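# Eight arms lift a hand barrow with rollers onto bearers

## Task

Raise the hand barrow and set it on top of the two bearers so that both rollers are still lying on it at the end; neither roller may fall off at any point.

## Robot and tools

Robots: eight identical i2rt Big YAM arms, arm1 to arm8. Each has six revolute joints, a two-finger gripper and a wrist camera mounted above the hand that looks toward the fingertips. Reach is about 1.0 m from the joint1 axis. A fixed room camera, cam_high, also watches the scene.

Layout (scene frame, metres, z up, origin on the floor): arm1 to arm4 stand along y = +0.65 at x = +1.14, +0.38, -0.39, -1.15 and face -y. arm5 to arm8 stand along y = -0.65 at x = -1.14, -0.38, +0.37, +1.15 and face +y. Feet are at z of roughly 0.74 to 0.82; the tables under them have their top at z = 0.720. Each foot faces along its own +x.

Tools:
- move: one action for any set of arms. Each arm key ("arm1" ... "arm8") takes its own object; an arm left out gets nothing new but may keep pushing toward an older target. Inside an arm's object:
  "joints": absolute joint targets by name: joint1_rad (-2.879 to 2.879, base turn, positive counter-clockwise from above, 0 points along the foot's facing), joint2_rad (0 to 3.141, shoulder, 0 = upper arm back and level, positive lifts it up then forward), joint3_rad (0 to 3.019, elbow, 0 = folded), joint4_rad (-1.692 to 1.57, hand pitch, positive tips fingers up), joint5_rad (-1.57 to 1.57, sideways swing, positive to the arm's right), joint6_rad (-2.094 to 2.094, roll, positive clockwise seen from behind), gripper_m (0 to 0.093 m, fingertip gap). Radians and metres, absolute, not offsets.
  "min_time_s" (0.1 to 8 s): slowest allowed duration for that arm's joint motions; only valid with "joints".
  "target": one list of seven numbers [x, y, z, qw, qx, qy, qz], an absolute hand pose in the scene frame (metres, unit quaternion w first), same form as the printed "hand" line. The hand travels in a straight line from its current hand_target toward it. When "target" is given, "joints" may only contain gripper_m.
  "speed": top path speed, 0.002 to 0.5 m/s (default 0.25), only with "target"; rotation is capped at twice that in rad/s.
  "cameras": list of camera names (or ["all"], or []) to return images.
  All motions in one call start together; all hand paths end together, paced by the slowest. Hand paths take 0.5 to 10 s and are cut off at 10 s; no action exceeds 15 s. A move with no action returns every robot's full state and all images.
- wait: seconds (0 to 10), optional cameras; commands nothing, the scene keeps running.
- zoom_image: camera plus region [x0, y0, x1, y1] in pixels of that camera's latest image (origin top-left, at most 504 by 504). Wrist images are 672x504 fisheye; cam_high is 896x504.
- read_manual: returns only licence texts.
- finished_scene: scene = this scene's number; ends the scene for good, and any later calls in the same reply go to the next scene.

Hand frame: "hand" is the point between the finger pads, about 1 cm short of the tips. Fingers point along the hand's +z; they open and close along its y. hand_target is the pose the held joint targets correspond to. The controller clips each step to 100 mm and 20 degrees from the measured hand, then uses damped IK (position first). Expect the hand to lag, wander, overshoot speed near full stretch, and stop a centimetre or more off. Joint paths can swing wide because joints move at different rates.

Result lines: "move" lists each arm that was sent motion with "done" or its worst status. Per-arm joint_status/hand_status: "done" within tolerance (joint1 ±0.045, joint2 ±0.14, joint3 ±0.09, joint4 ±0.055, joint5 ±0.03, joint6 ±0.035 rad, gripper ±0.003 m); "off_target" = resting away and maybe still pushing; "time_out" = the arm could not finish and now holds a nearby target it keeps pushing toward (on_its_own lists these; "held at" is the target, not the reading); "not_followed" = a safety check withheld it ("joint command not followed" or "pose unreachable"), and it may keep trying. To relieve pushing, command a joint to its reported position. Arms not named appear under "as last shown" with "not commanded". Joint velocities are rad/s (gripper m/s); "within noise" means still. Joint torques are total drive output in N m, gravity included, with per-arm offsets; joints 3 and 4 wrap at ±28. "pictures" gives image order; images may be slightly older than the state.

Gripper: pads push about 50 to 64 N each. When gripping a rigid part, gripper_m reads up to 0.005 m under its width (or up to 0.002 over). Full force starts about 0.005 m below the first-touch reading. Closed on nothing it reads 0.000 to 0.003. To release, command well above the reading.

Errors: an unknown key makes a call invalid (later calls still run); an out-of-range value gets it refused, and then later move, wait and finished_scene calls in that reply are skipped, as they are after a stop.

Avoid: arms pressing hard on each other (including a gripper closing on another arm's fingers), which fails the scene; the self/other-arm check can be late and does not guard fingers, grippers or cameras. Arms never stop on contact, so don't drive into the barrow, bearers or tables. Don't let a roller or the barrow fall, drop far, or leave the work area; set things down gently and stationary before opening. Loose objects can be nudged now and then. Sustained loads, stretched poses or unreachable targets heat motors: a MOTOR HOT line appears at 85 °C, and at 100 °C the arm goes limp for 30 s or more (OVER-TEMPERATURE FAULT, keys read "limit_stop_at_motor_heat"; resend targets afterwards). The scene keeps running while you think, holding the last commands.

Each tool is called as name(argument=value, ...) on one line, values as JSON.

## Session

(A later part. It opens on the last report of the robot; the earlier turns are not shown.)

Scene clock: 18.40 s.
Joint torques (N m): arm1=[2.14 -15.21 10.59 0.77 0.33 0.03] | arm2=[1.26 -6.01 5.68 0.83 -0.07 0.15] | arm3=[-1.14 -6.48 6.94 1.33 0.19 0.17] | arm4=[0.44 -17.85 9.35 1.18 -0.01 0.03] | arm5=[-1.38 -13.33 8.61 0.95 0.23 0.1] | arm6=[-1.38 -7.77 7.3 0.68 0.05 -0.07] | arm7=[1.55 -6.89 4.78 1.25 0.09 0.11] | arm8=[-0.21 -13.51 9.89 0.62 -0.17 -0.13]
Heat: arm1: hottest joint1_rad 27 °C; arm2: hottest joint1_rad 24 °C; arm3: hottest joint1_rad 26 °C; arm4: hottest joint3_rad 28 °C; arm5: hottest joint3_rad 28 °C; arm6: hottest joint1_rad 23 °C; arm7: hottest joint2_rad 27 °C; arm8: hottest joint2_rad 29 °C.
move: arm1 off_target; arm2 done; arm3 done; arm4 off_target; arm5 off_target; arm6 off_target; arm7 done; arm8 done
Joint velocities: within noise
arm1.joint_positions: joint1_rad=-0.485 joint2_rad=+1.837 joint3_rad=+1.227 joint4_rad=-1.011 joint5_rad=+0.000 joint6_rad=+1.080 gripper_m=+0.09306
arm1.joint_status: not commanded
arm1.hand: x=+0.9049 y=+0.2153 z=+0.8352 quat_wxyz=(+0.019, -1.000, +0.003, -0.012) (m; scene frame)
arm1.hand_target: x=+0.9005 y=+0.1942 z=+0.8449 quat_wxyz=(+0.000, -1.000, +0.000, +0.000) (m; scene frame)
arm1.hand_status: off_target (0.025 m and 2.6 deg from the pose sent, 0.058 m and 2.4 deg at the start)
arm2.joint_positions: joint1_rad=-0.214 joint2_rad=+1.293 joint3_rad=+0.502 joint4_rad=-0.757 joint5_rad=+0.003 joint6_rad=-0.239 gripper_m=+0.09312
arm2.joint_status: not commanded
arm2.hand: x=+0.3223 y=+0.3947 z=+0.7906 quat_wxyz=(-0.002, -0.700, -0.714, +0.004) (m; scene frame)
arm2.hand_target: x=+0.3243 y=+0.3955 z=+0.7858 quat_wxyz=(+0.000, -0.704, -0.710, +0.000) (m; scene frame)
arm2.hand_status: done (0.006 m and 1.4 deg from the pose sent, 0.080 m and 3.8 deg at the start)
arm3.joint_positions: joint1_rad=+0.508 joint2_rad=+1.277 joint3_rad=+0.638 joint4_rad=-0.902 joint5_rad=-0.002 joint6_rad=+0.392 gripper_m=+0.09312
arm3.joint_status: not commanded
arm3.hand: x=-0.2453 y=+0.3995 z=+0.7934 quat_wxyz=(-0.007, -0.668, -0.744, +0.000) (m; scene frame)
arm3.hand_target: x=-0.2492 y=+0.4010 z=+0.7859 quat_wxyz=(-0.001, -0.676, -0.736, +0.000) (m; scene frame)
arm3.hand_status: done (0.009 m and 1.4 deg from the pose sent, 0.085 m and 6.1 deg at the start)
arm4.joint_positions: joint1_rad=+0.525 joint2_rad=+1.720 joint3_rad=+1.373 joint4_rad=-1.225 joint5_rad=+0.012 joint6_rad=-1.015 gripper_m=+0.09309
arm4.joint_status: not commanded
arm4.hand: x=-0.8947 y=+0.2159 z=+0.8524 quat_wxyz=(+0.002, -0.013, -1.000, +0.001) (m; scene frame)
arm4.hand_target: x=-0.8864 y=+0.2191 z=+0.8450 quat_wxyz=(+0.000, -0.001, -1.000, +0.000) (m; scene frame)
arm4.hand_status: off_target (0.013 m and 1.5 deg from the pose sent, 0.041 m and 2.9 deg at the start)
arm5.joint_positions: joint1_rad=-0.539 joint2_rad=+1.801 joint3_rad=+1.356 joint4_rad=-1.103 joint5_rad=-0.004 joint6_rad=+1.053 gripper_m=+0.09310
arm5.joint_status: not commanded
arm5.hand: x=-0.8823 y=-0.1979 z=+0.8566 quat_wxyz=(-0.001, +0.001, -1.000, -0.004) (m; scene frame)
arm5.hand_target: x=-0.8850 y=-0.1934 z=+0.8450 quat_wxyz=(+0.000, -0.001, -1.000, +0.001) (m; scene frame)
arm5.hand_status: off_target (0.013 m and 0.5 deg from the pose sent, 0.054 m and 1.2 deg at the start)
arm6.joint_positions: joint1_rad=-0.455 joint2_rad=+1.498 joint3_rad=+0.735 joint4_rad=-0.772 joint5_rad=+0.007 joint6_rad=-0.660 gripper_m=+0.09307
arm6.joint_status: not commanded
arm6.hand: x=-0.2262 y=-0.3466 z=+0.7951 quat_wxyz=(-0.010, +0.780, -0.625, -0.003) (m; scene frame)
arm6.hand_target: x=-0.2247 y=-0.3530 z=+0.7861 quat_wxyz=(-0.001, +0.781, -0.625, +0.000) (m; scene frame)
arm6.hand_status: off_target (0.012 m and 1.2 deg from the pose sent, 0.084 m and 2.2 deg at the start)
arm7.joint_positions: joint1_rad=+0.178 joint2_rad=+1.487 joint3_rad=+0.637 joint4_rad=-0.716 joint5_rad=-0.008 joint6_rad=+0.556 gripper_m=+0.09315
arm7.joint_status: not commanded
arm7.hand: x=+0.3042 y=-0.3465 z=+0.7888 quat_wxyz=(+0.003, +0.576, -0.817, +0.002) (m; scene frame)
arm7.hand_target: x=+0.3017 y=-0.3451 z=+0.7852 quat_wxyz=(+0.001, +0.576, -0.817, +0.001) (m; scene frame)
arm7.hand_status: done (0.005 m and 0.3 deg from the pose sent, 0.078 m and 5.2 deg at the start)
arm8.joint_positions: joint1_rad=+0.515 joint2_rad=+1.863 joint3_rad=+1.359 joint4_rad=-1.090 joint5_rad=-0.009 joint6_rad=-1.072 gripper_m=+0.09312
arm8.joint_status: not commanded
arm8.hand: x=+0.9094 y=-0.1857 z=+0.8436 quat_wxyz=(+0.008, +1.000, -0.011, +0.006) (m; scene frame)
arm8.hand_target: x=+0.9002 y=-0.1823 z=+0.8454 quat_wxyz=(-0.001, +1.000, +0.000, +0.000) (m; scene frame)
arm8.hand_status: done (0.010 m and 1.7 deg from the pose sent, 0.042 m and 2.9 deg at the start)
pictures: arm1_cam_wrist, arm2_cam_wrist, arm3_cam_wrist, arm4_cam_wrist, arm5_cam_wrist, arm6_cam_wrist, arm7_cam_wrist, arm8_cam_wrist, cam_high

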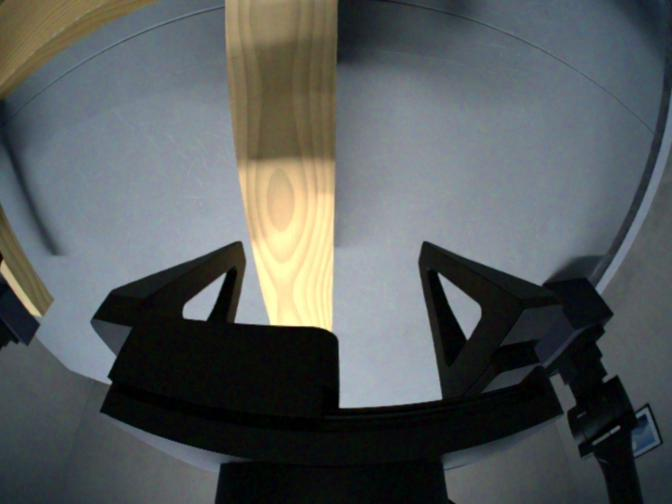

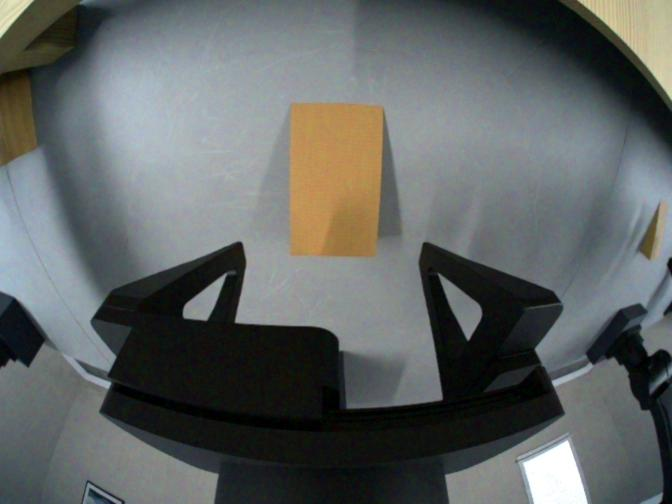

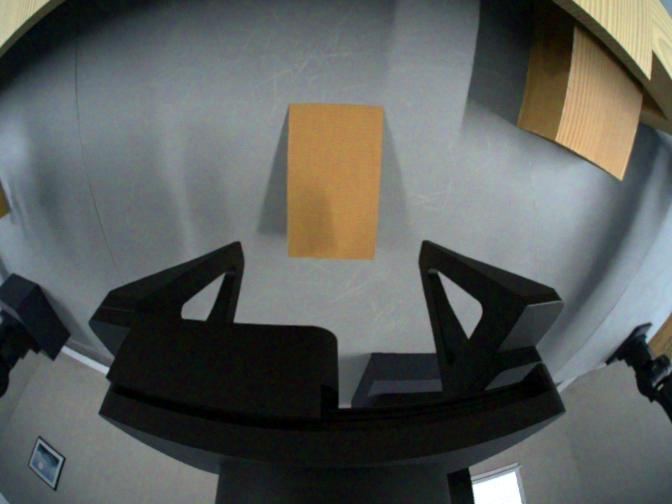

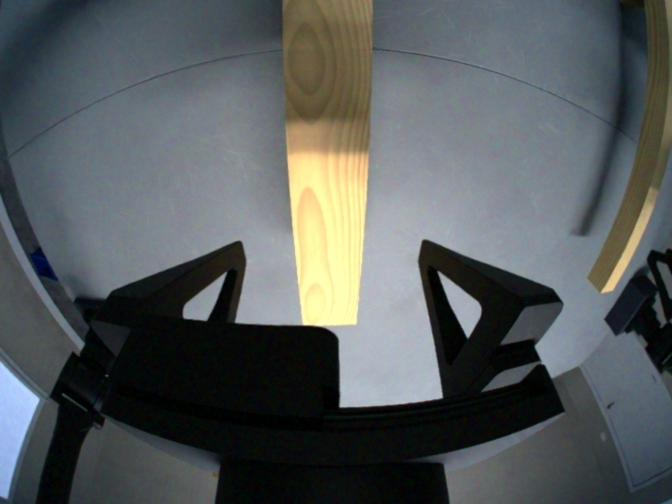

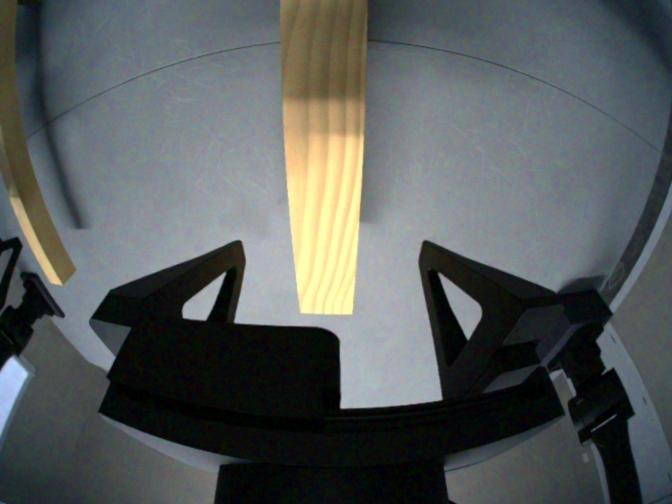

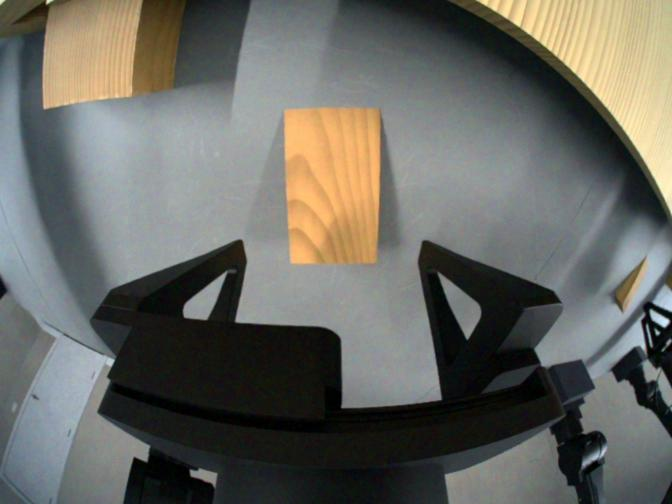

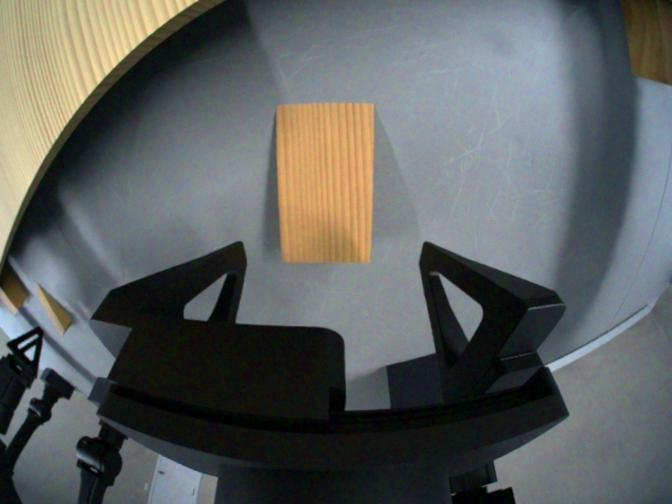

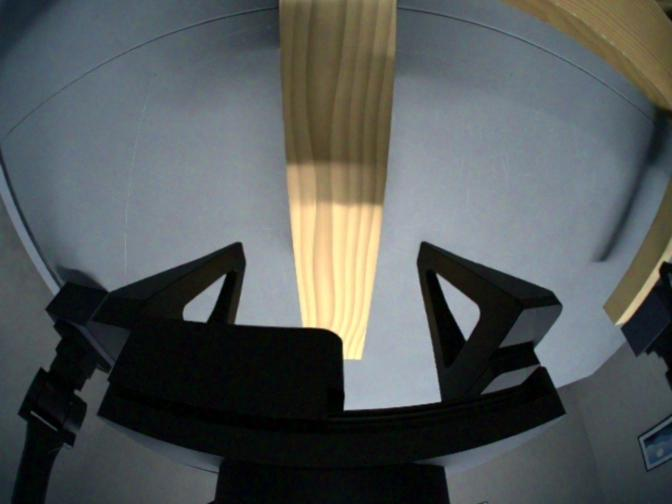

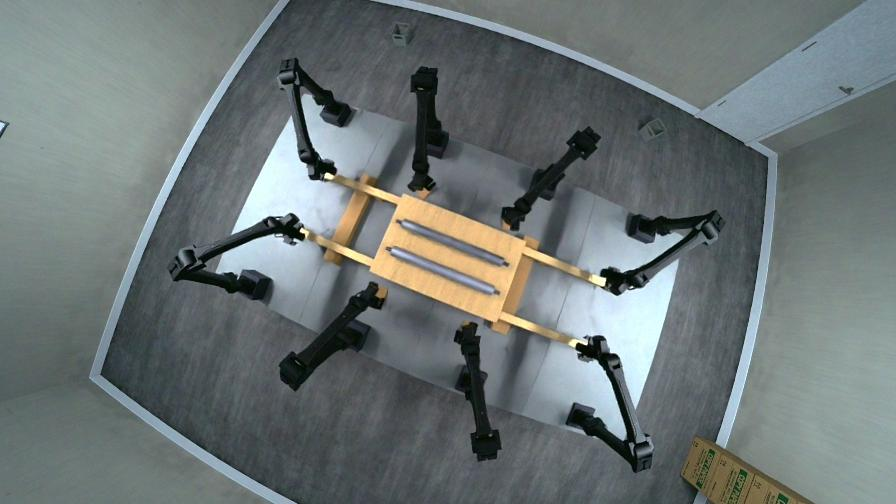

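move(arm1={"target": [0.895, 0.178, 0.86, 0, 1, 0, 0], "speed": 0.2}, arm2={"target": [0.323, 0.395, 0.731, 0, 0.7071, 0.7071, 0], "speed": 0.15}, arm3={"target": [-0.248, 0.4005, 0.731, 0, 0.6749, 0.7379, 0], "speed": 0.15}, arm4={"target": [-0.885, 0.218, 0.80, 0, 0, 1, 0], "speed": 0.15}, arm5={"target": [-0.885, -0.192, 0.80, 0, 0, 1, 0], "speed": 0.15}, arm6={"target": [-0.2243, -0.3535, 0.731, 0, 0.7804, -0.6253, 0], "speed": 0.15}, arm7={"target": [0.300, -0.3436, 0.731, 0, 0.5764, -0.8171, 0], "speed": 0.15}, arm8={"target": [0.895, -0.181, 0.80, 0, 1, 0, 0], "speed": 0.15}, cameras=["arm1_cam_wrist", "arm2_cam_wrist", "arm3_cam_wrist", "arm6_cam_wrist", "arm7_cam_wrist", "arm8_cam_wrist"])

Scene clock: 21.07 s.
Joint torques (N m): arm1=[2.37 -14.92 11.07 0.17 0.31 0.03] | arm2=[1.08 -7.47 4.33 0.73 -0.05 0.16] | arm3=[-0.91 -7.24 5.7 1.31 0.21 0.15] | arm4=[0.44 -17.96 9.06 1.17 -0.03 0.01] | arm5=[-1.96 -13.63 8.23 0.94 0.21 0.09] | arm6=[-1.08 -8.35 5.79 0.72 0.06 -0.07] | arm7=[1.55 -7.82 3.59 1.29 0.08 0.12] | arm8=[-0.09 -13.92 9.35 0.61 -0.17 -0.05]
Heat: arm1: hottest joint1_rad 27 °C; arm2: hottest joint1_rad 24 °C; arm3: hottest joint1_rad 26 °C; arm4: hottest joint3_rad 28 °C; arm5: hottest joint3_rad 28 °C; arm6: hottest joint1_rad 23 °C; arm7: hottest joint2_rad 27 °C; arm8: hottest joint2_rad 29 °C.
move: arm1 off_target; arm2 done; arm3 done; arm4 off_target; arm5 off_target; arm6 off_target; arm7 done; arm8 off_target
Joint velocities: within noise
arm1.joint_positions: joint1_rad=-0.482 joint2_rad=+1.845 joint3_rad=+1.296 joint4_rad=-1.046 joint5_rad=+0.000 joint6_rad=+1.085 gripper_m=+0.09306
arm1.joint_status: not commanded
arm1.hand: x=+0.8958 y=+0.1954 z=+0.8534 quat_wxyz=(+0.007, -1.000, +0.003, -0.006) (m; scene frame)
arm1.hand_target: x=+0.8948 y=+0.1784 z=+0.8594 quat_wxyz=(+0.000, -1.000, +0.000, +0.000) (m; scene frame)
arm1.hand_status: off_target (0.019 m and 1.1 deg from the pose sent, 0.046 m and 2.6 deg at the start)
arm2.joint_positions: joint1_rad=-0.214 joint2_rad=+1.480 joint3_rad=+0.456 joint4_rad=-0.524 joint5_rad=+0.003 joint6_rad=-0.235 gripper_m=+0.09312
arm2.joint_status: not commanded
arm2.hand: x=+0.3222 y=+0.3936 z=+0.7364 quat_wxyz=(-0.002, -0.702, -0.712, +0.004) (m; scene frame)
arm2.hand_target: x=+0.3231 y=+0.3956 z=+0.7316 quat_wxyz=(+0.000, -0.707, -0.707, +0.000) (m; scene frame)
arm2.hand_status: done (0.006 m and 1.0 deg from the pose sent, 0.060 m and 1.2 deg at the start)
arm3.joint_positions: joint1_rad=+0.508 joint2_rad=+1.421 joint3_rad=+0.576 joint4_rad=-0.699 joint5_rad=-0.001 joint6_rad=+0.392 gripper_m=+0.09312
arm3.joint_status: not commanded
arm3.hand: x=-0.2451 y=+0.3988 z=+0.7380 quat_wxyz=(-0.005, -0.668, -0.744, +0.000) (m; scene frame)
arm3.hand_target: x=-0.2487 y=+0.4015 z=+0.7312 quat_wxyz=(+0.001, -0.675, -0.738, +0.000) (m; scene frame)
arm3.hand_status: done (0.008 m and 1.2 deg from the pose sent, 0.062 m and 1.4 deg at the start)
arm4.joint_positions: joint1_rad=+0.525 joint2_rad=+1.767 joint3_rad=+1.312 joint4_rad=-1.114 joint5_rad=+0.012 joint6_rad=-1.015 gripper_m=+0.09309
arm4.joint_status: not commanded
arm4.hand: x=-0.8937 y=+0.2149 z=+0.8079 quat_wxyz=(+0.001, -0.013, -1.000, +0.002) (m; scene frame)
arm4.hand_target: x=-0.8855 y=+0.2184 z=+0.8002 quat_wxyz=(+0.000, +0.000, -1.000, +0.000) (m; scene frame)
arm4.hand_status: off_target (0.012 m and 1.5 deg from the pose sent, 0.053 m and 1.5 deg at the start)
arm5.joint_positions: joint1_rad=-0.539 joint2_rad=+1.859 joint3_rad=+1.312 joint4_rad=-0.997 joint5_rad=-0.004 joint6_rad=+1.053 gripper_m=+0.09310
arm5.joint_status: not commanded
arm5.hand: x=-0.8814 y=-0.1964 z=+0.8126 quat_wxyz=(-0.001, +0.001, -1.000, -0.006) (m; scene frame)
arm5.hand_target: x=-0.8848 y=-0.1927 z=+0.8005 quat_wxyz=(+0.000, +0.000, -1.000, +0.000) (m; scene frame)
arm5.hand_status: off_target (0.014 m and 0.7 deg from the pose sent, 0.057 m and 0.5 deg at the start)
arm6.joint_positions: joint1_rad=-0.458 joint2_rad=+1.639 joint3_rad=+0.695 joint4_rad=-0.593 joint5_rad=+0.007 joint6_rad=-0.662 gripper_m=+0.09307
arm6.joint_status: not commanded
arm6.hand: x=-0.2256 y=-0.3467 z=+0.7402 quat_wxyz=(-0.009, +0.780, -0.626, -0.003) (m; scene frame)
arm6.hand_target: x=-0.2248 y=-0.3545 z=+0.7315 quat_wxyz=(+0.000, +0.780, -0.626, +0.000) (m; scene frame)
arm6.hand_status: off_target (0.012 m and 1.1 deg from the pose sent, 0.065 m and 1.2 deg at the start)
arm7.joint_positions: joint1_rad=+0.182 joint2_rad=+1.649 joint3_rad=+0.607 joint4_rad=-0.521 joint5_rad=-0.006 joint6_rad=+0.561 gripper_m=+0.09315
arm7.joint_status: not commanded
arm7.hand: x=+0.3027 y=-0.3443 z=+0.7351 quat_wxyz=(+0.001, +0.576, -0.817, +0.001) (m; scene frame)
arm7.hand_target: x=+0.3005 y=-0.3440 z=+0.7314 quat_wxyz=(+0.000, +0.576, -0.817, +0.000) (m; scene frame)
arm7.hand_status: done (0.005 m and 0.2 deg from the pose sent, 0.058 m and 0.3 deg at the start)
arm8.joint_positions: joint1_rad=+0.521 joint2_rad=+1.932 joint3_rad=+1.327 joint4_rad=-0.991 joint5_rad=-0.011 joint6_rad=-1.072 gripper_m=+0.09312
arm8.joint_status: not commanded
arm8.hand: x=+0.9058 y=-0.1849 z=+0.7979 quat_wxyz=(+0.009, +1.000, -0.008, +0.006) (m; scene frame)
arm8.hand_target: x=+0.8959 y=-0.1818 z=+0.7996 quat_wxyz=(+0.001, +1.000, -0.001, +0.000) (m; scene frame)
arm8.hand_status: off_target (0.012 m and 1.6 deg from the pose sent, 0.046 m and 1.7 deg at the start)
pictures: arm1_cam_wrist, arm2_cam_wrist, arm3_cam_wrist, arm6_cam_wrist, arm7_cam_wrist, arm8_cam_wrist

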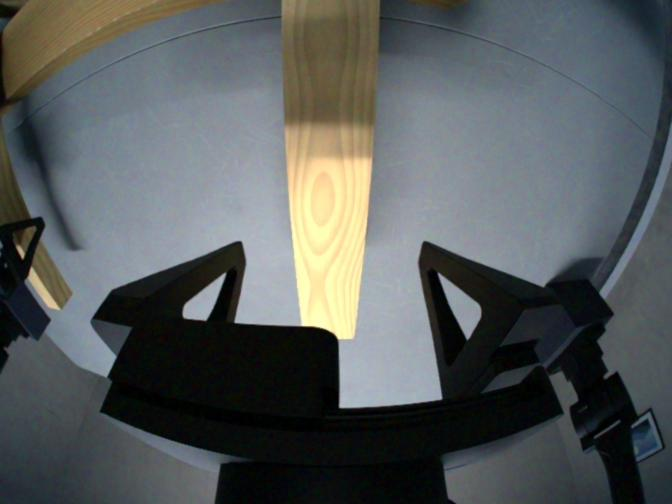

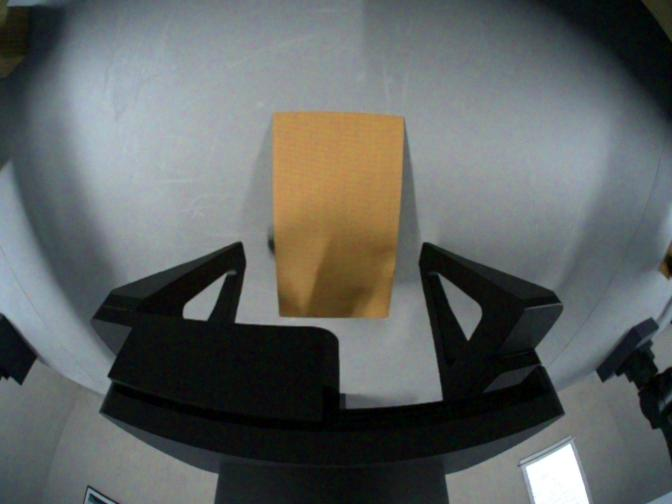

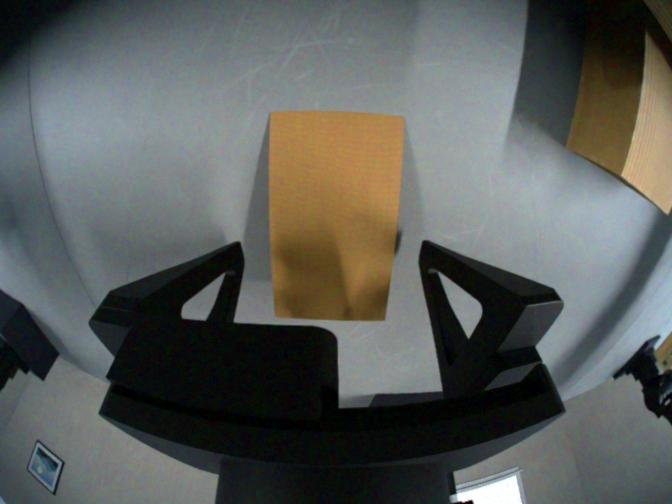

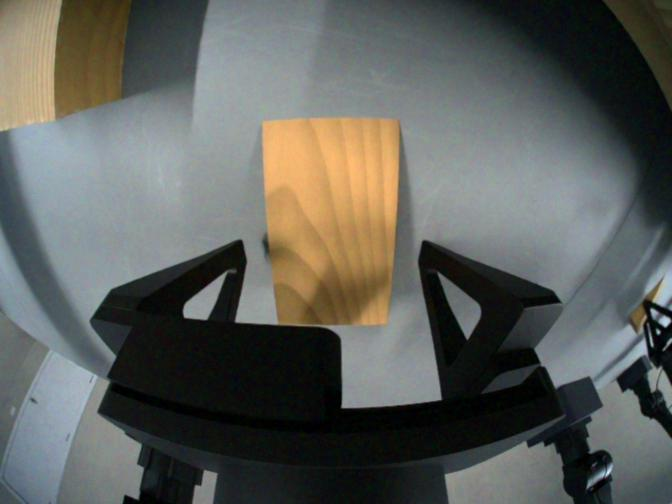

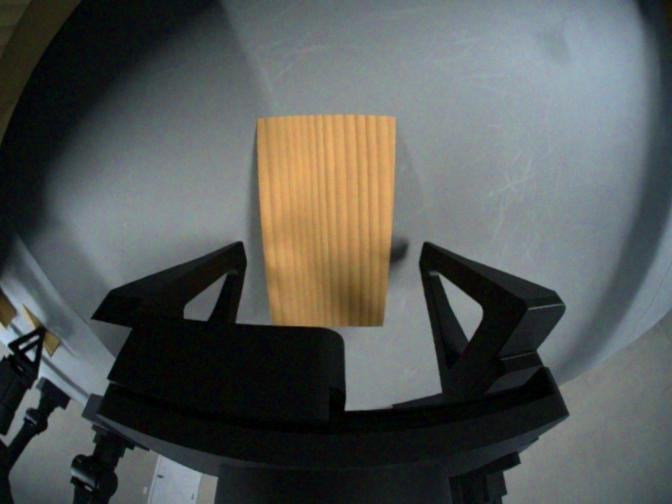

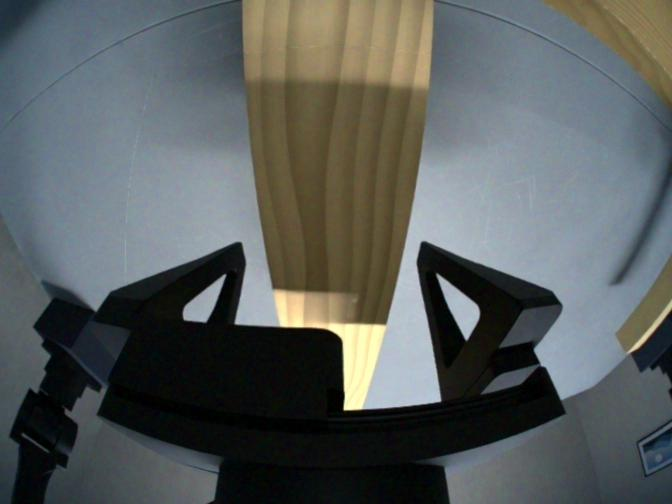

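move(arm1={"target": [0.895, 0.178, 0.80, 0, 1, 0, 0], "speed": 0.12}, arm2={"joints": {"gripper_m": 0.045}}, arm3={"joints": {"gripper_m": 0.045}}, arm6={"joints": {"gripper_m": 0.045}}, arm7={"joints": {"gripper_m": 0.045}}, cameras=[])

move(arm2={"target": [0.323, 0.395, 0.86, 0, 0.7071, 0.7071, 0], "speed": 0.2}, arm3={"target": [-0.248, 0.400, 0.86, 0, 0.6900, 0.7238, 0], "speed": 0.2}, arm6={"target": [-0.2243, -0.355, 0.86, 0, 0.7600, -0.6499, 0], "speed": 0.2}, arm7={"target": [0.300, -0.3456, 0.86, 0, 0.6200, -0.7846, 0], "speed": 0.2}, cameras=["arm1_cam_wrist", "arm2_cam_wrist", "arm3_cam_wrist", "arm4_cam_wrist", "arm5_cam_wrist", "arm6_cam_wrist", "arm7_cam_wrist", "cam_high"])

Scene clock: 23.67 s.
Joint torques (N m): arm1=[2.32 -15.97 7.39 0.88 0.32 0.03] | arm2=[0.85 -7 4.41 0.92 -0.11 0.14] | arm3=[-0.79 -7.24 5.71 1.32 0.19 0.15] | arm4=[0.32 -18.02 9.01 1.2 0 0] | arm5=[-1.9 -13.63 8.2 0.95 0.22 0.09] | arm6=[-1.26 -8.59 5.79 0.7 0.06 -0.06] | arm7=[1.49 -8 3.62 1.28 0.06 0.11] | arm8=[-0.09 -13.92 9.35 0.61 -0.17 -0.05]
Heat: arm1: hottest joint1_rad 27 °C; arm2: hottest joint1_rad 24 °C; arm3: hottest joint1_rad 26 °C; arm4: hottest joint3_rad 28 °C; arm5: hottest joint3_rad 28 °C; arm6: hottest joint1_rad 23 °C; arm7: hottest joint2_rad 27 °C; arm8: hottest joint2_rad 29 °C.
move: arm1 done; arm2 off_target; arm3 off_target; arm6 off_target; arm7 off_target
Joint velocities: within noise
arm1.joint_positions: joint1_rad=-0.482 joint2_rad=+1.933 joint3_rad=+1.286 joint4_rad=-0.928 joint5_rad=+0.000 joint6_rad=+1.085 gripper_m=+0.09306
arm1.joint_status: not commanded
arm1.hand: x=+0.8895 y=+0.1832 z=+0.8064 quat_wxyz=(-0.002, -1.000, +0.003, -0.001) (m; scene frame)
arm1.hand_target: x=+0.8950 y=+0.1784 z=+0.8007 quat_wxyz=(-0.001, -1.000, +0.000, +0.000) (m; scene frame)
arm1.hand_status: done (0.010 m and 0.5 deg from the pose sent, 0.056 m and 1.1 deg at the start)
arm2.joint_positions: joint1_rad=-0.214 joint2_rad=+1.480 joint3_rad=+0.456 joint4_rad=-0.524 joint5_rad=+0.003 joint6_rad=-0.235 gripper_m=+0.05798
arm2.joint_status: gripper_m off_target (ended at +0.05802, target +0.04500)
arm2.hand: x=+0.3222 y=+0.3936 z=+0.7364 quat_wxyz=(-0.002, -0.702, -0.712, +0.004) (m; scene frame)
arm2.hand_target: x=+0.3231 y=+0.3957 z=+0.7316 quat_wxyz=(+0.000, -0.707, -0.707, +0.000) (m; scene frame)
arm2.hand_status: not commanded
arm3.joint_positions: joint1_rad=+0.508 joint2_rad=+1.421 joint3_rad=+0.576 joint4_rad=-0.699 joint5_rad=-0.001 joint6_rad=+0.392 gripper_m=+0.05783
arm3.joint_status: gripper_m off_target (ended at +0.05786, target +0.04500)
arm3.hand: x=-0.2451 y=+0.3988 z=+0.7380 quat_wxyz=(-0.005, -0.668, -0.744, +0.000) (m; scene frame)
arm3.hand_target: x=-0.2486 y=+0.4016 z=+0.7312 quat_wxyz=(+0.001, -0.675, -0.738, +0.000) (m; scene frame)
arm3.hand_status: not commanded
arm4, arm5, arm8: as last shown
arm6.joint_positions: joint1_rad=-0.458 joint2_rad=+1.639 joint3_rad=+0.695 joint4_rad=-0.593 joint5_rad=+0.007 joint6_rad=-0.663 gripper_m=+0.05964
arm6.joint_status: gripper_m off_target (ended at +0.05966, target +0.04500)
arm6.hand: x=-0.2256 y=-0.3467 z=+0.7402 quat_wxyz=(-0.009, +0.780, -0.625, -0.003) (m; scene frame)
arm6.hand_target: x=-0.2248 y=-0.3545 z=+0.7315 quat_wxyz=(+0.000, +0.780, -0.625, +0.000) (m; scene frame)
arm6.hand_status: not commanded
arm7.joint_positions: joint1_rad=+0.184 joint2_rad=+1.649 joint3_rad=+0.607 joint4_rad=-0.521 joint5_rad=-0.006 joint6_rad=+0.561 gripper_m=+0.06005
arm7.joint_status: gripper_m off_target (ended at +0.06008, target +0.04500)
arm7.hand: x=+0.3022 y=-0.3445 z=+0.7351 quat_wxyz=(+0.001, +0.577, -0.817, +0.001) (m; scene frame)
arm7.hand_target: x=+0.3000 y=-0.3442 z=+0.7314 quat_wxyz=(+0.000, +0.577, -0.817, +0.000) (m; scene frame)
arm7.hand_status: not commanded
pictures: none
No camera images: "cameras" was empty.

Scene clock: 25.23 s.
Joint torques (N m): arm1=[2.26 -16.09 7.39 0.83 0.31 0.02] | arm2=[0.85 -7.47 10.22 -0.31 -0.07 0.15] | arm3=[-0.85 -7.18 12.96 0.08 0.15 0.16] | arm4=[0.26 -17.9 9.05 1.2 0 -0.02] | arm5=[-1.9 -13.63 8.21 0.95 0.22 0.09] | arm6=[-1.08 -8.88 13.68 -0.32 0.06 0.13] | arm7=[1.49 -8.23 8.98 -0.02 0.02 -0.07] | arm8=[-0.15 -13.92 9.35 0.59 -0.17 -0.05]
Heat: arm1: hottest joint1_rad 27 °C; arm2: hottest joint1_rad 24 °C; arm3: hottest joint1_rad 26 °C; arm4: hottest joint3_rad 28 °C; arm5: hottest joint3_rad 28 °C; arm6: hottest joint1_rad 23 °C; arm7: hottest joint2_rad 27 °C; arm8: hottest joint2_rad 29 °C.
move: arm2 off_target; arm3 off_target; arm6 off_target; arm7 off_target
Joint velocities: within noise
arm1, arm4, arm5, arm8: as last shown
arm2.joint_positions: joint1_rad=-0.214 joint2_rad=+1.148 joint3_rad=+0.564 joint4_rad=-1.019 joint5_rad=+0.003 joint6_rad=-0.233 gripper_m=+0.05798
arm2.joint_status: not commanded
arm2.hand: x=+0.3260 y=+0.4118 z=+0.8424 quat_wxyz=(+0.012, -0.702, -0.711, -0.019) (m; scene frame)
arm2.hand_target: x=+0.3228 y=+0.3942 z=+0.8589 quat_wxyz=(+0.000, -0.707, -0.707, +0.000) (m; scene frame)
arm2.hand_status: off_target (0.025 m and 2.7 deg from the pose sent, 0.124 m and 1.0 deg at the start)
arm3.joint_positions: joint1_rad=+0.508 joint2_rad=+1.171 joint3_rad=+0.699 joint4_rad=-1.124 joint5_rad=-0.001 joint6_rad=+0.434 gripper_m=+0.05783
arm3.joint_status: not commanded
arm3.hand: x=-0.2549 y=+0.4163 z=+0.8411 quat_wxyz=(+0.019, -0.683, -0.730, -0.008) (m; scene frame)
arm3.hand_target: x=-0.2477 y=+0.3996 z=+0.8595 quat_wxyz=(+0.000, -0.690, -0.723, +0.000) (m; scene frame)
arm3.hand_status: off_target (0.026 m and 2.6 deg from the pose sent, 0.122 m and 3.5 deg at the start)
arm6.joint_positions: joint1_rad=-0.458 joint2_rad=+1.371 joint3_rad=+0.761 joint4_rad=-0.990 joint5_rad=+0.007 joint6_rad=-0.628 gripper_m=+0.05964
arm6.joint_status: not commanded
arm6.hand: x=-0.2365 y=-0.3717 z=+0.8428 quat_wxyz=(+0.022, +0.769, -0.639, +0.004) (m; scene frame)
arm6.hand_target: x=-0.2241 y=-0.3545 z=+0.8599 quat_wxyz=(-0.001, +0.762, -0.647, +0.000) (m; scene frame)
arm6.hand_status: off_target (0.027 m and 3.0 deg from the pose sent, 0.120 m and 3.8 deg at the start)
arm7.joint_positions: joint1_rad=+0.184 joint2_rad=+1.341 joint3_rad=+0.673 joint4_rad=-0.943 joint5_rad=-0.005 joint6_rad=+0.478 gripper_m=+0.06005
arm7.joint_status: not commanded
arm7.hand: x=+0.3067 y=-0.3650 z=+0.8409 quat_wxyz=(+0.011, +0.610, -0.792, +0.022) (m; scene frame)
arm7.hand_target: x=+0.3000 y=-0.3448 z=+0.8596 quat_wxyz=(-0.001, +0.617, -0.787, +0.000) (m; scene frame)
arm7.hand_status: off_target (0.028 m and 3.2 deg from the pose sent, 0.125 m and 6.1 deg at the start)
pictures: arm1_cam_wrist, arm2_cam_wrist, arm3_cam_wrist, arm4_cam_wrist, arm5_cam_wrist, arm6_cam_wrist, arm7_cam_wrist, cam_high

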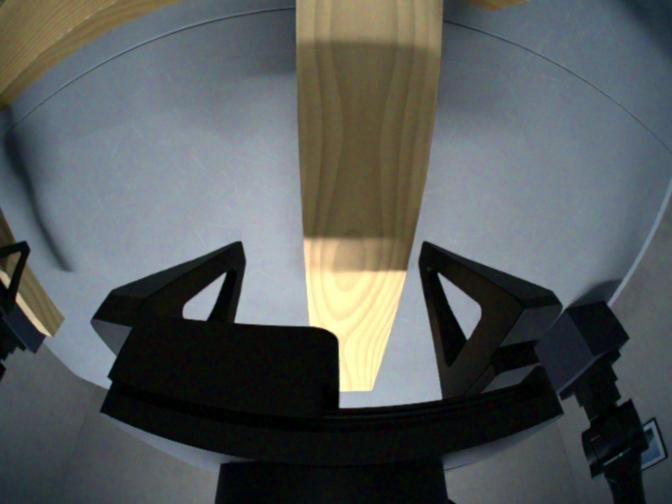

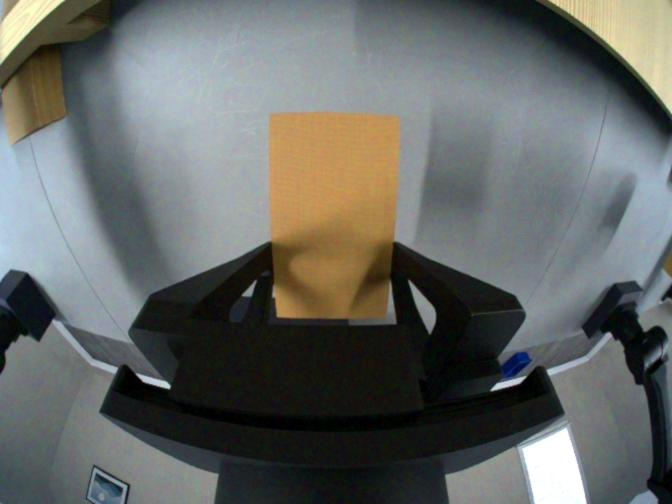

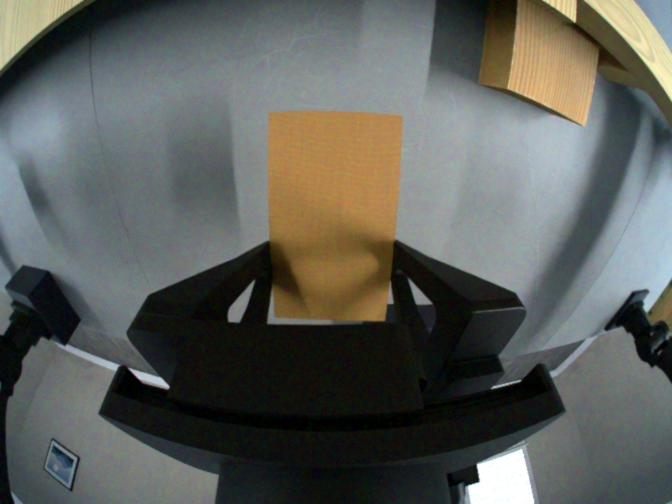

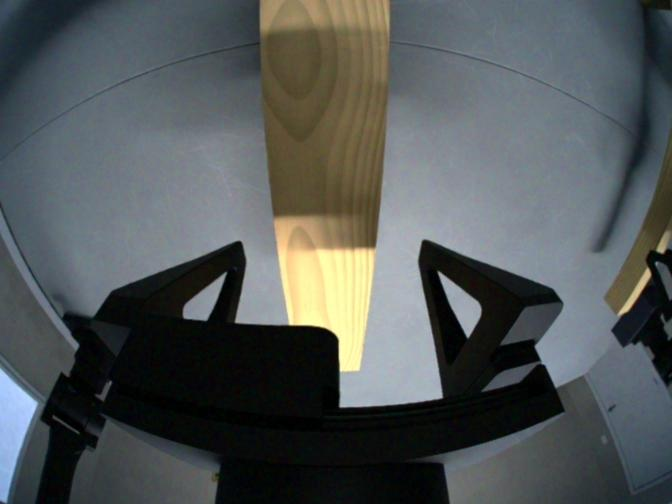

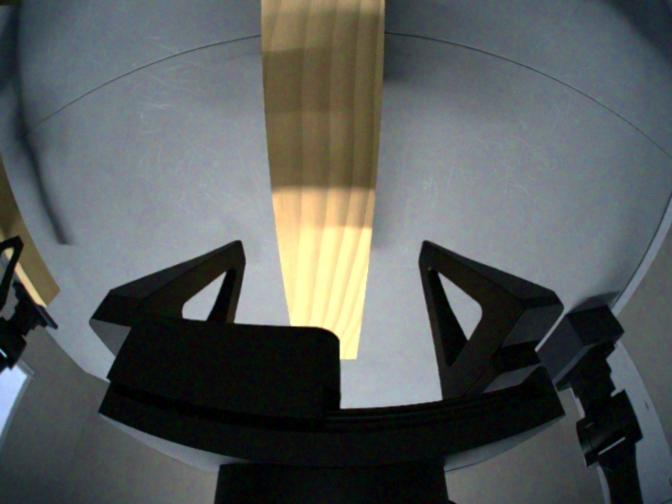

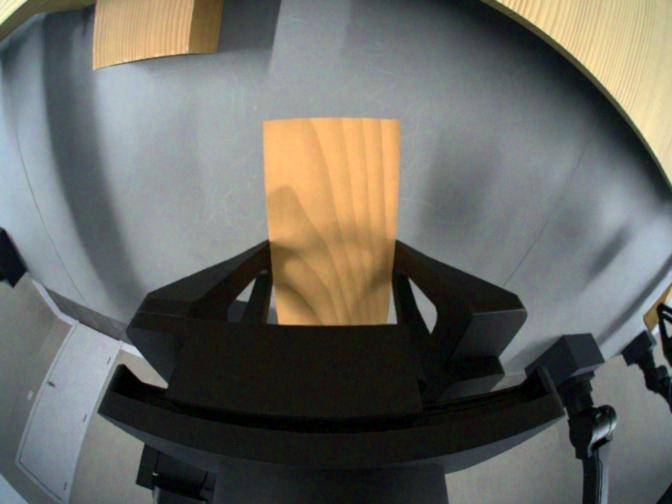

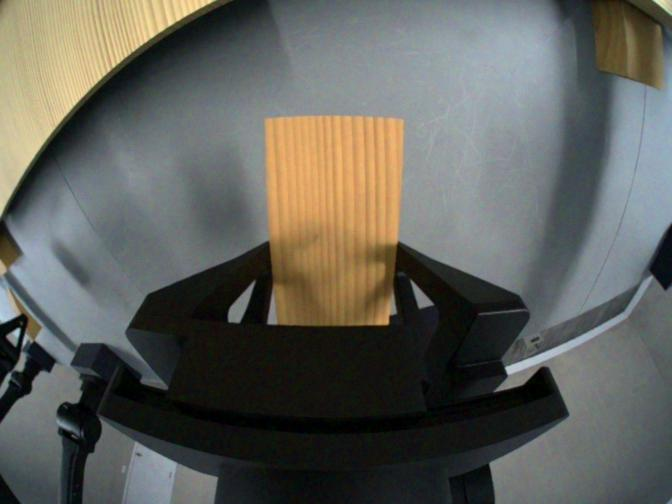

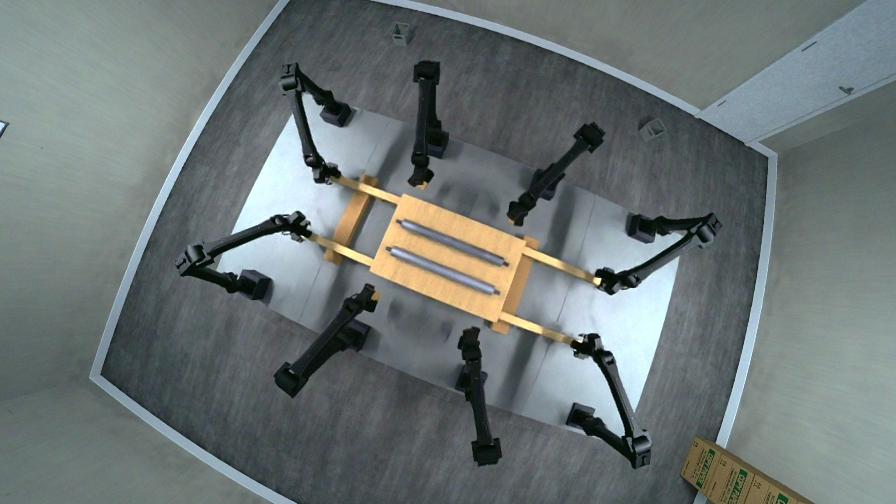

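move(arm2={"target": [0.21, 0.213, 0.93, 0, 0.7028, 0.7114, 0], "speed": 0.22}, arm3={"target": [-0.17, 0.205, 0.93, 0, 0.7028, 0.7114, 0], "speed": 0.22}, arm6={"target": [-0.17, -0.178, 0.93, 0, 0.7114, -0.7028, 0], "speed": 0.22}, arm7={"target": [0.21, -0.168, 0.93, 0, 0.7114, -0.7028, 0], "speed": 0.22}, arm4={"target": [-0.885, 0.218, 0.79, 0, 0, 1, 0], "speed": 0.1}, arm5={"target": [-0.885, -0.192, 0.788, 0, 0, 1, 0], "speed": 0.1}, cameras=["arm2_cam_wrist", "arm3_cam_wrist", "arm6_cam_wrist", "arm7_cam_wrist", "cam_high"])

Scene clock: 28.53 s.
Joint torques (N m): arm1=[2.37 -15.97 7.39 0.83 0.32 0.03] | arm2=[0.03 -12.28 11.41 -0.18 -0.17 -0.23] | arm3=[-1.2 -13.45 14.42 0.09 0.11 0.03] | arm4=[0.44 -17.38 8.65 1.24 -0.01 0] | arm5=[-1.9 -13.22 7.72 0.96 0.22 0.09] | arm6=[0.44 -13.1 16.34 -0.34 0.09 0.15] | arm7=[1.44 -13.63 10.88 0.08 0.03 -0.08] | arm8=[-0.09 -13.92 9.35 0.62 -0.17 -0.05]
Heat: arm1: hottest joint1_rad 27 °C; arm2: hottest joint1_rad 24 °C; arm3: hottest joint1_rad 26 °C; arm4: hottest joint3_rad 28 °C; arm5: hottest joint3_rad 28 °C; arm6: hottest joint1_rad 23 °C; arm7: hottest joint2_rad 27 °C; arm8: hottest joint3_rad 30 °C.
move: arm2 off_target; arm3 off_target; arm4 off_target; arm5 off_target; arm6 off_target; arm7 off_target
Joint velocities: within noise
arm1, arm8: as last shown
arm2.joint_positions: joint1_rad=-0.360 joint2_rad=+1.572 joint3_rad=+1.212 joint4_rad=-1.214 joint5_rad=+0.003 joint6_rad=-0.359 gripper_m=+0.05799
arm2.joint_status: not commanded
arm2.hand: x=+0.2179 y=+0.2271 z=+0.9207 quat_wxyz=(+0.004, -0.710, -0.705, -0.007) (m; scene frame)
arm2.hand_target: x=+0.2105 y=+0.2129 z=+0.9282 quat_wxyz=(+0.000, -0.706, -0.709, -0.001) (m; scene frame)
arm2.hand_status: off_target (0.019 m and 1.5 deg from the pose sent, 0.246 m and 2.6 deg at the start)
arm3.joint_positions: joint1_rad=+0.462 joint2_rad=+1.627 joint3_rad=+1.380 joint4_rad=-1.330 joint5_rad=-0.001 joint6_rad=+0.434 gripper_m=+0.05783
arm3.joint_status: not commanded
arm3.hand: x=-0.1738 y=+0.2217 z=+0.9170 quat_wxyz=(+0.010, -0.700, -0.714, -0.005) (m; scene frame)
arm3.hand_target: x=-0.1703 y=+0.2042 z=+0.9286 quat_wxyz=(-0.001, -0.703, -0.711, +0.000) (m; scene frame)
arm3.hand_status: off_target (0.021 m and 1.4 deg from the pose sent, 0.245 m and 3.9 deg at the start)
arm4.joint_positions: joint1_rad=+0.525 joint2_rad=+1.774 joint3_rad=+1.304 joint4_rad=-1.091 joint5_rad=+0.012 joint6_rad=-1.015 gripper_m=+0.09309
arm4.joint_status: not commanded
arm4.hand: x=-0.8926 y=+0.2131 z=+0.8023 quat_wxyz=(-0.001, -0.013, -1.000, +0.005) (m; scene frame)
arm4.hand_target: x=-0.8856 y=+0.2185 z=+0.7900 quat_wxyz=(+0.000, +0.000, -1.000, +0.000) (m; scene frame)
arm4.hand_status: off_target (0.015 m and 1.6 deg from the pose sent, 0.020 m and 1.5 deg at the start)
arm5.joint_positions: joint1_rad=-0.538 joint2_rad=+1.869 joint3_rad=+1.307 joint4_rad=-0.969 joint5_rad=-0.004 joint6_rad=+1.053 gripper_m=+0.09310
arm5.joint_status: not commanded
arm5.hand: x=-0.8803 y=-0.1928 z=+0.8066 quat_wxyz=(-0.005, +0.002, -1.000, -0.012) (m; scene frame)
arm5.hand_target: x=-0.8855 y=-0.1922 z=+0.7891 quat_wxyz=(-0.001, +0.000, -1.000, -0.001) (m; scene frame)
arm5.hand_status: off_target (0.019 m and 1.5 deg from the pose sent, 0.025 m and 0.7 deg at the start)
arm6.joint_positions: joint1_rad=-0.423 joint2_rad=+1.713 joint3_rad=+1.388 joint4_rad=-1.260 joint5_rad=+0.007 joint6_rad=-0.424 gripper_m=+0.05964
arm6.joint_status: not commanded
arm6.hand: x=-0.1732 y=-0.1990 z=+0.9177 quat_wxyz=(+0.014, +0.713, -0.701, +0.004) (m; scene frame)
arm6.hand_target: x=-0.1694 y=-0.1782 z=+0.9285 quat_wxyz=(+0.000, +0.712, -0.702, +0.000) (m; scene frame)
arm6.hand_status: off_target (0.025 m and 1.7 deg from the pose sent, 0.223 m and 10.2 deg at the start)
arm7.joint_positions: joint1_rad=+0.281 joint2_rad=+1.703 joint3_rad=+1.316 joint4_rad=-1.208 joint5_rad=-0.003 joint6_rad=+0.320 gripper_m=+0.06005
arm7.joint_status: not commanded
arm7.hand: x=+0.2185 y=-0.1866 z=+0.9132 quat_wxyz=(+0.008, +0.706, -0.708, +0.015) (m; scene frame)
arm7.hand_target: x=+0.2096 y=-0.1689 z=+0.9284 quat_wxyz=(-0.001, +0.712, -0.703, +0.001) (m; scene frame)
arm7.hand_status: off_target (0.026 m and 2.2 deg from the pose sent, 0.237 m and 15.7 deg at the start)
pictures: arm2_cam_wrist, arm3_cam_wrist, arm6_cam_wrist, arm7_cam_wrist, cam_high

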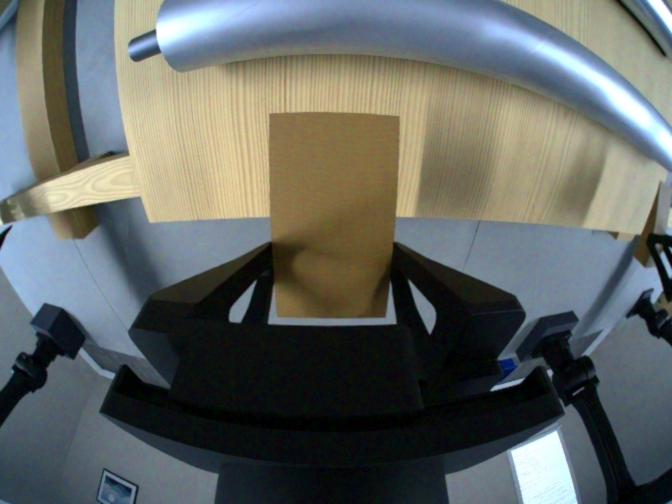

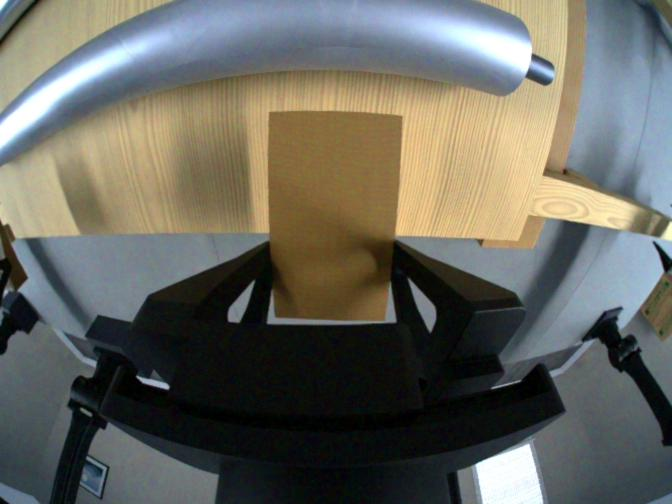

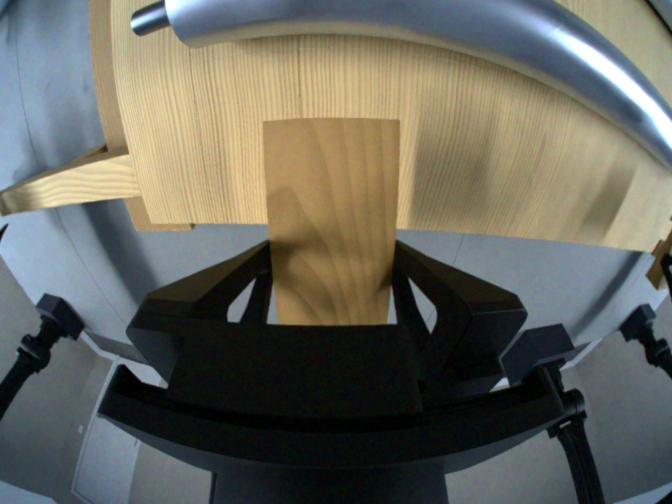

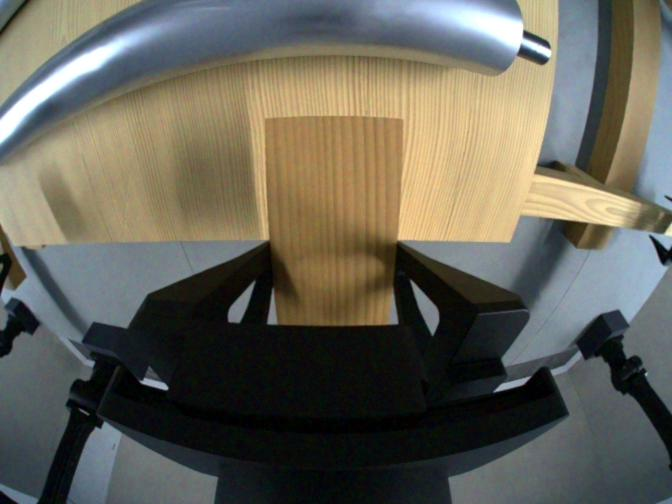

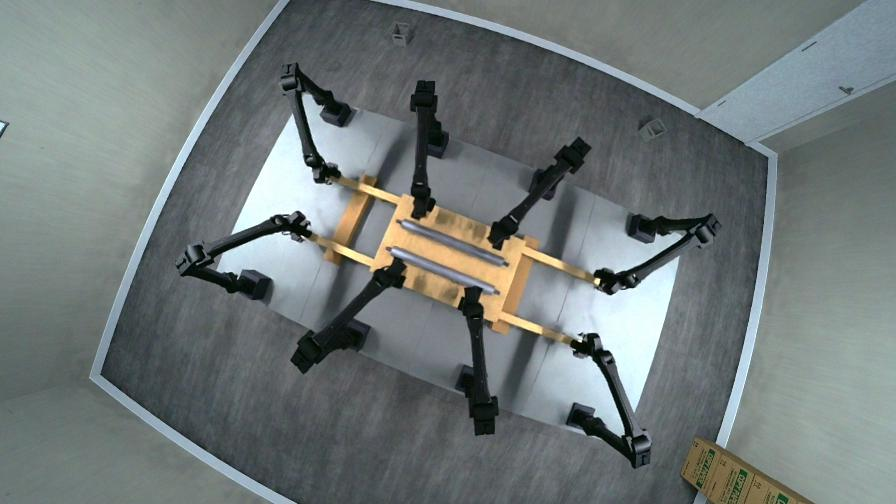

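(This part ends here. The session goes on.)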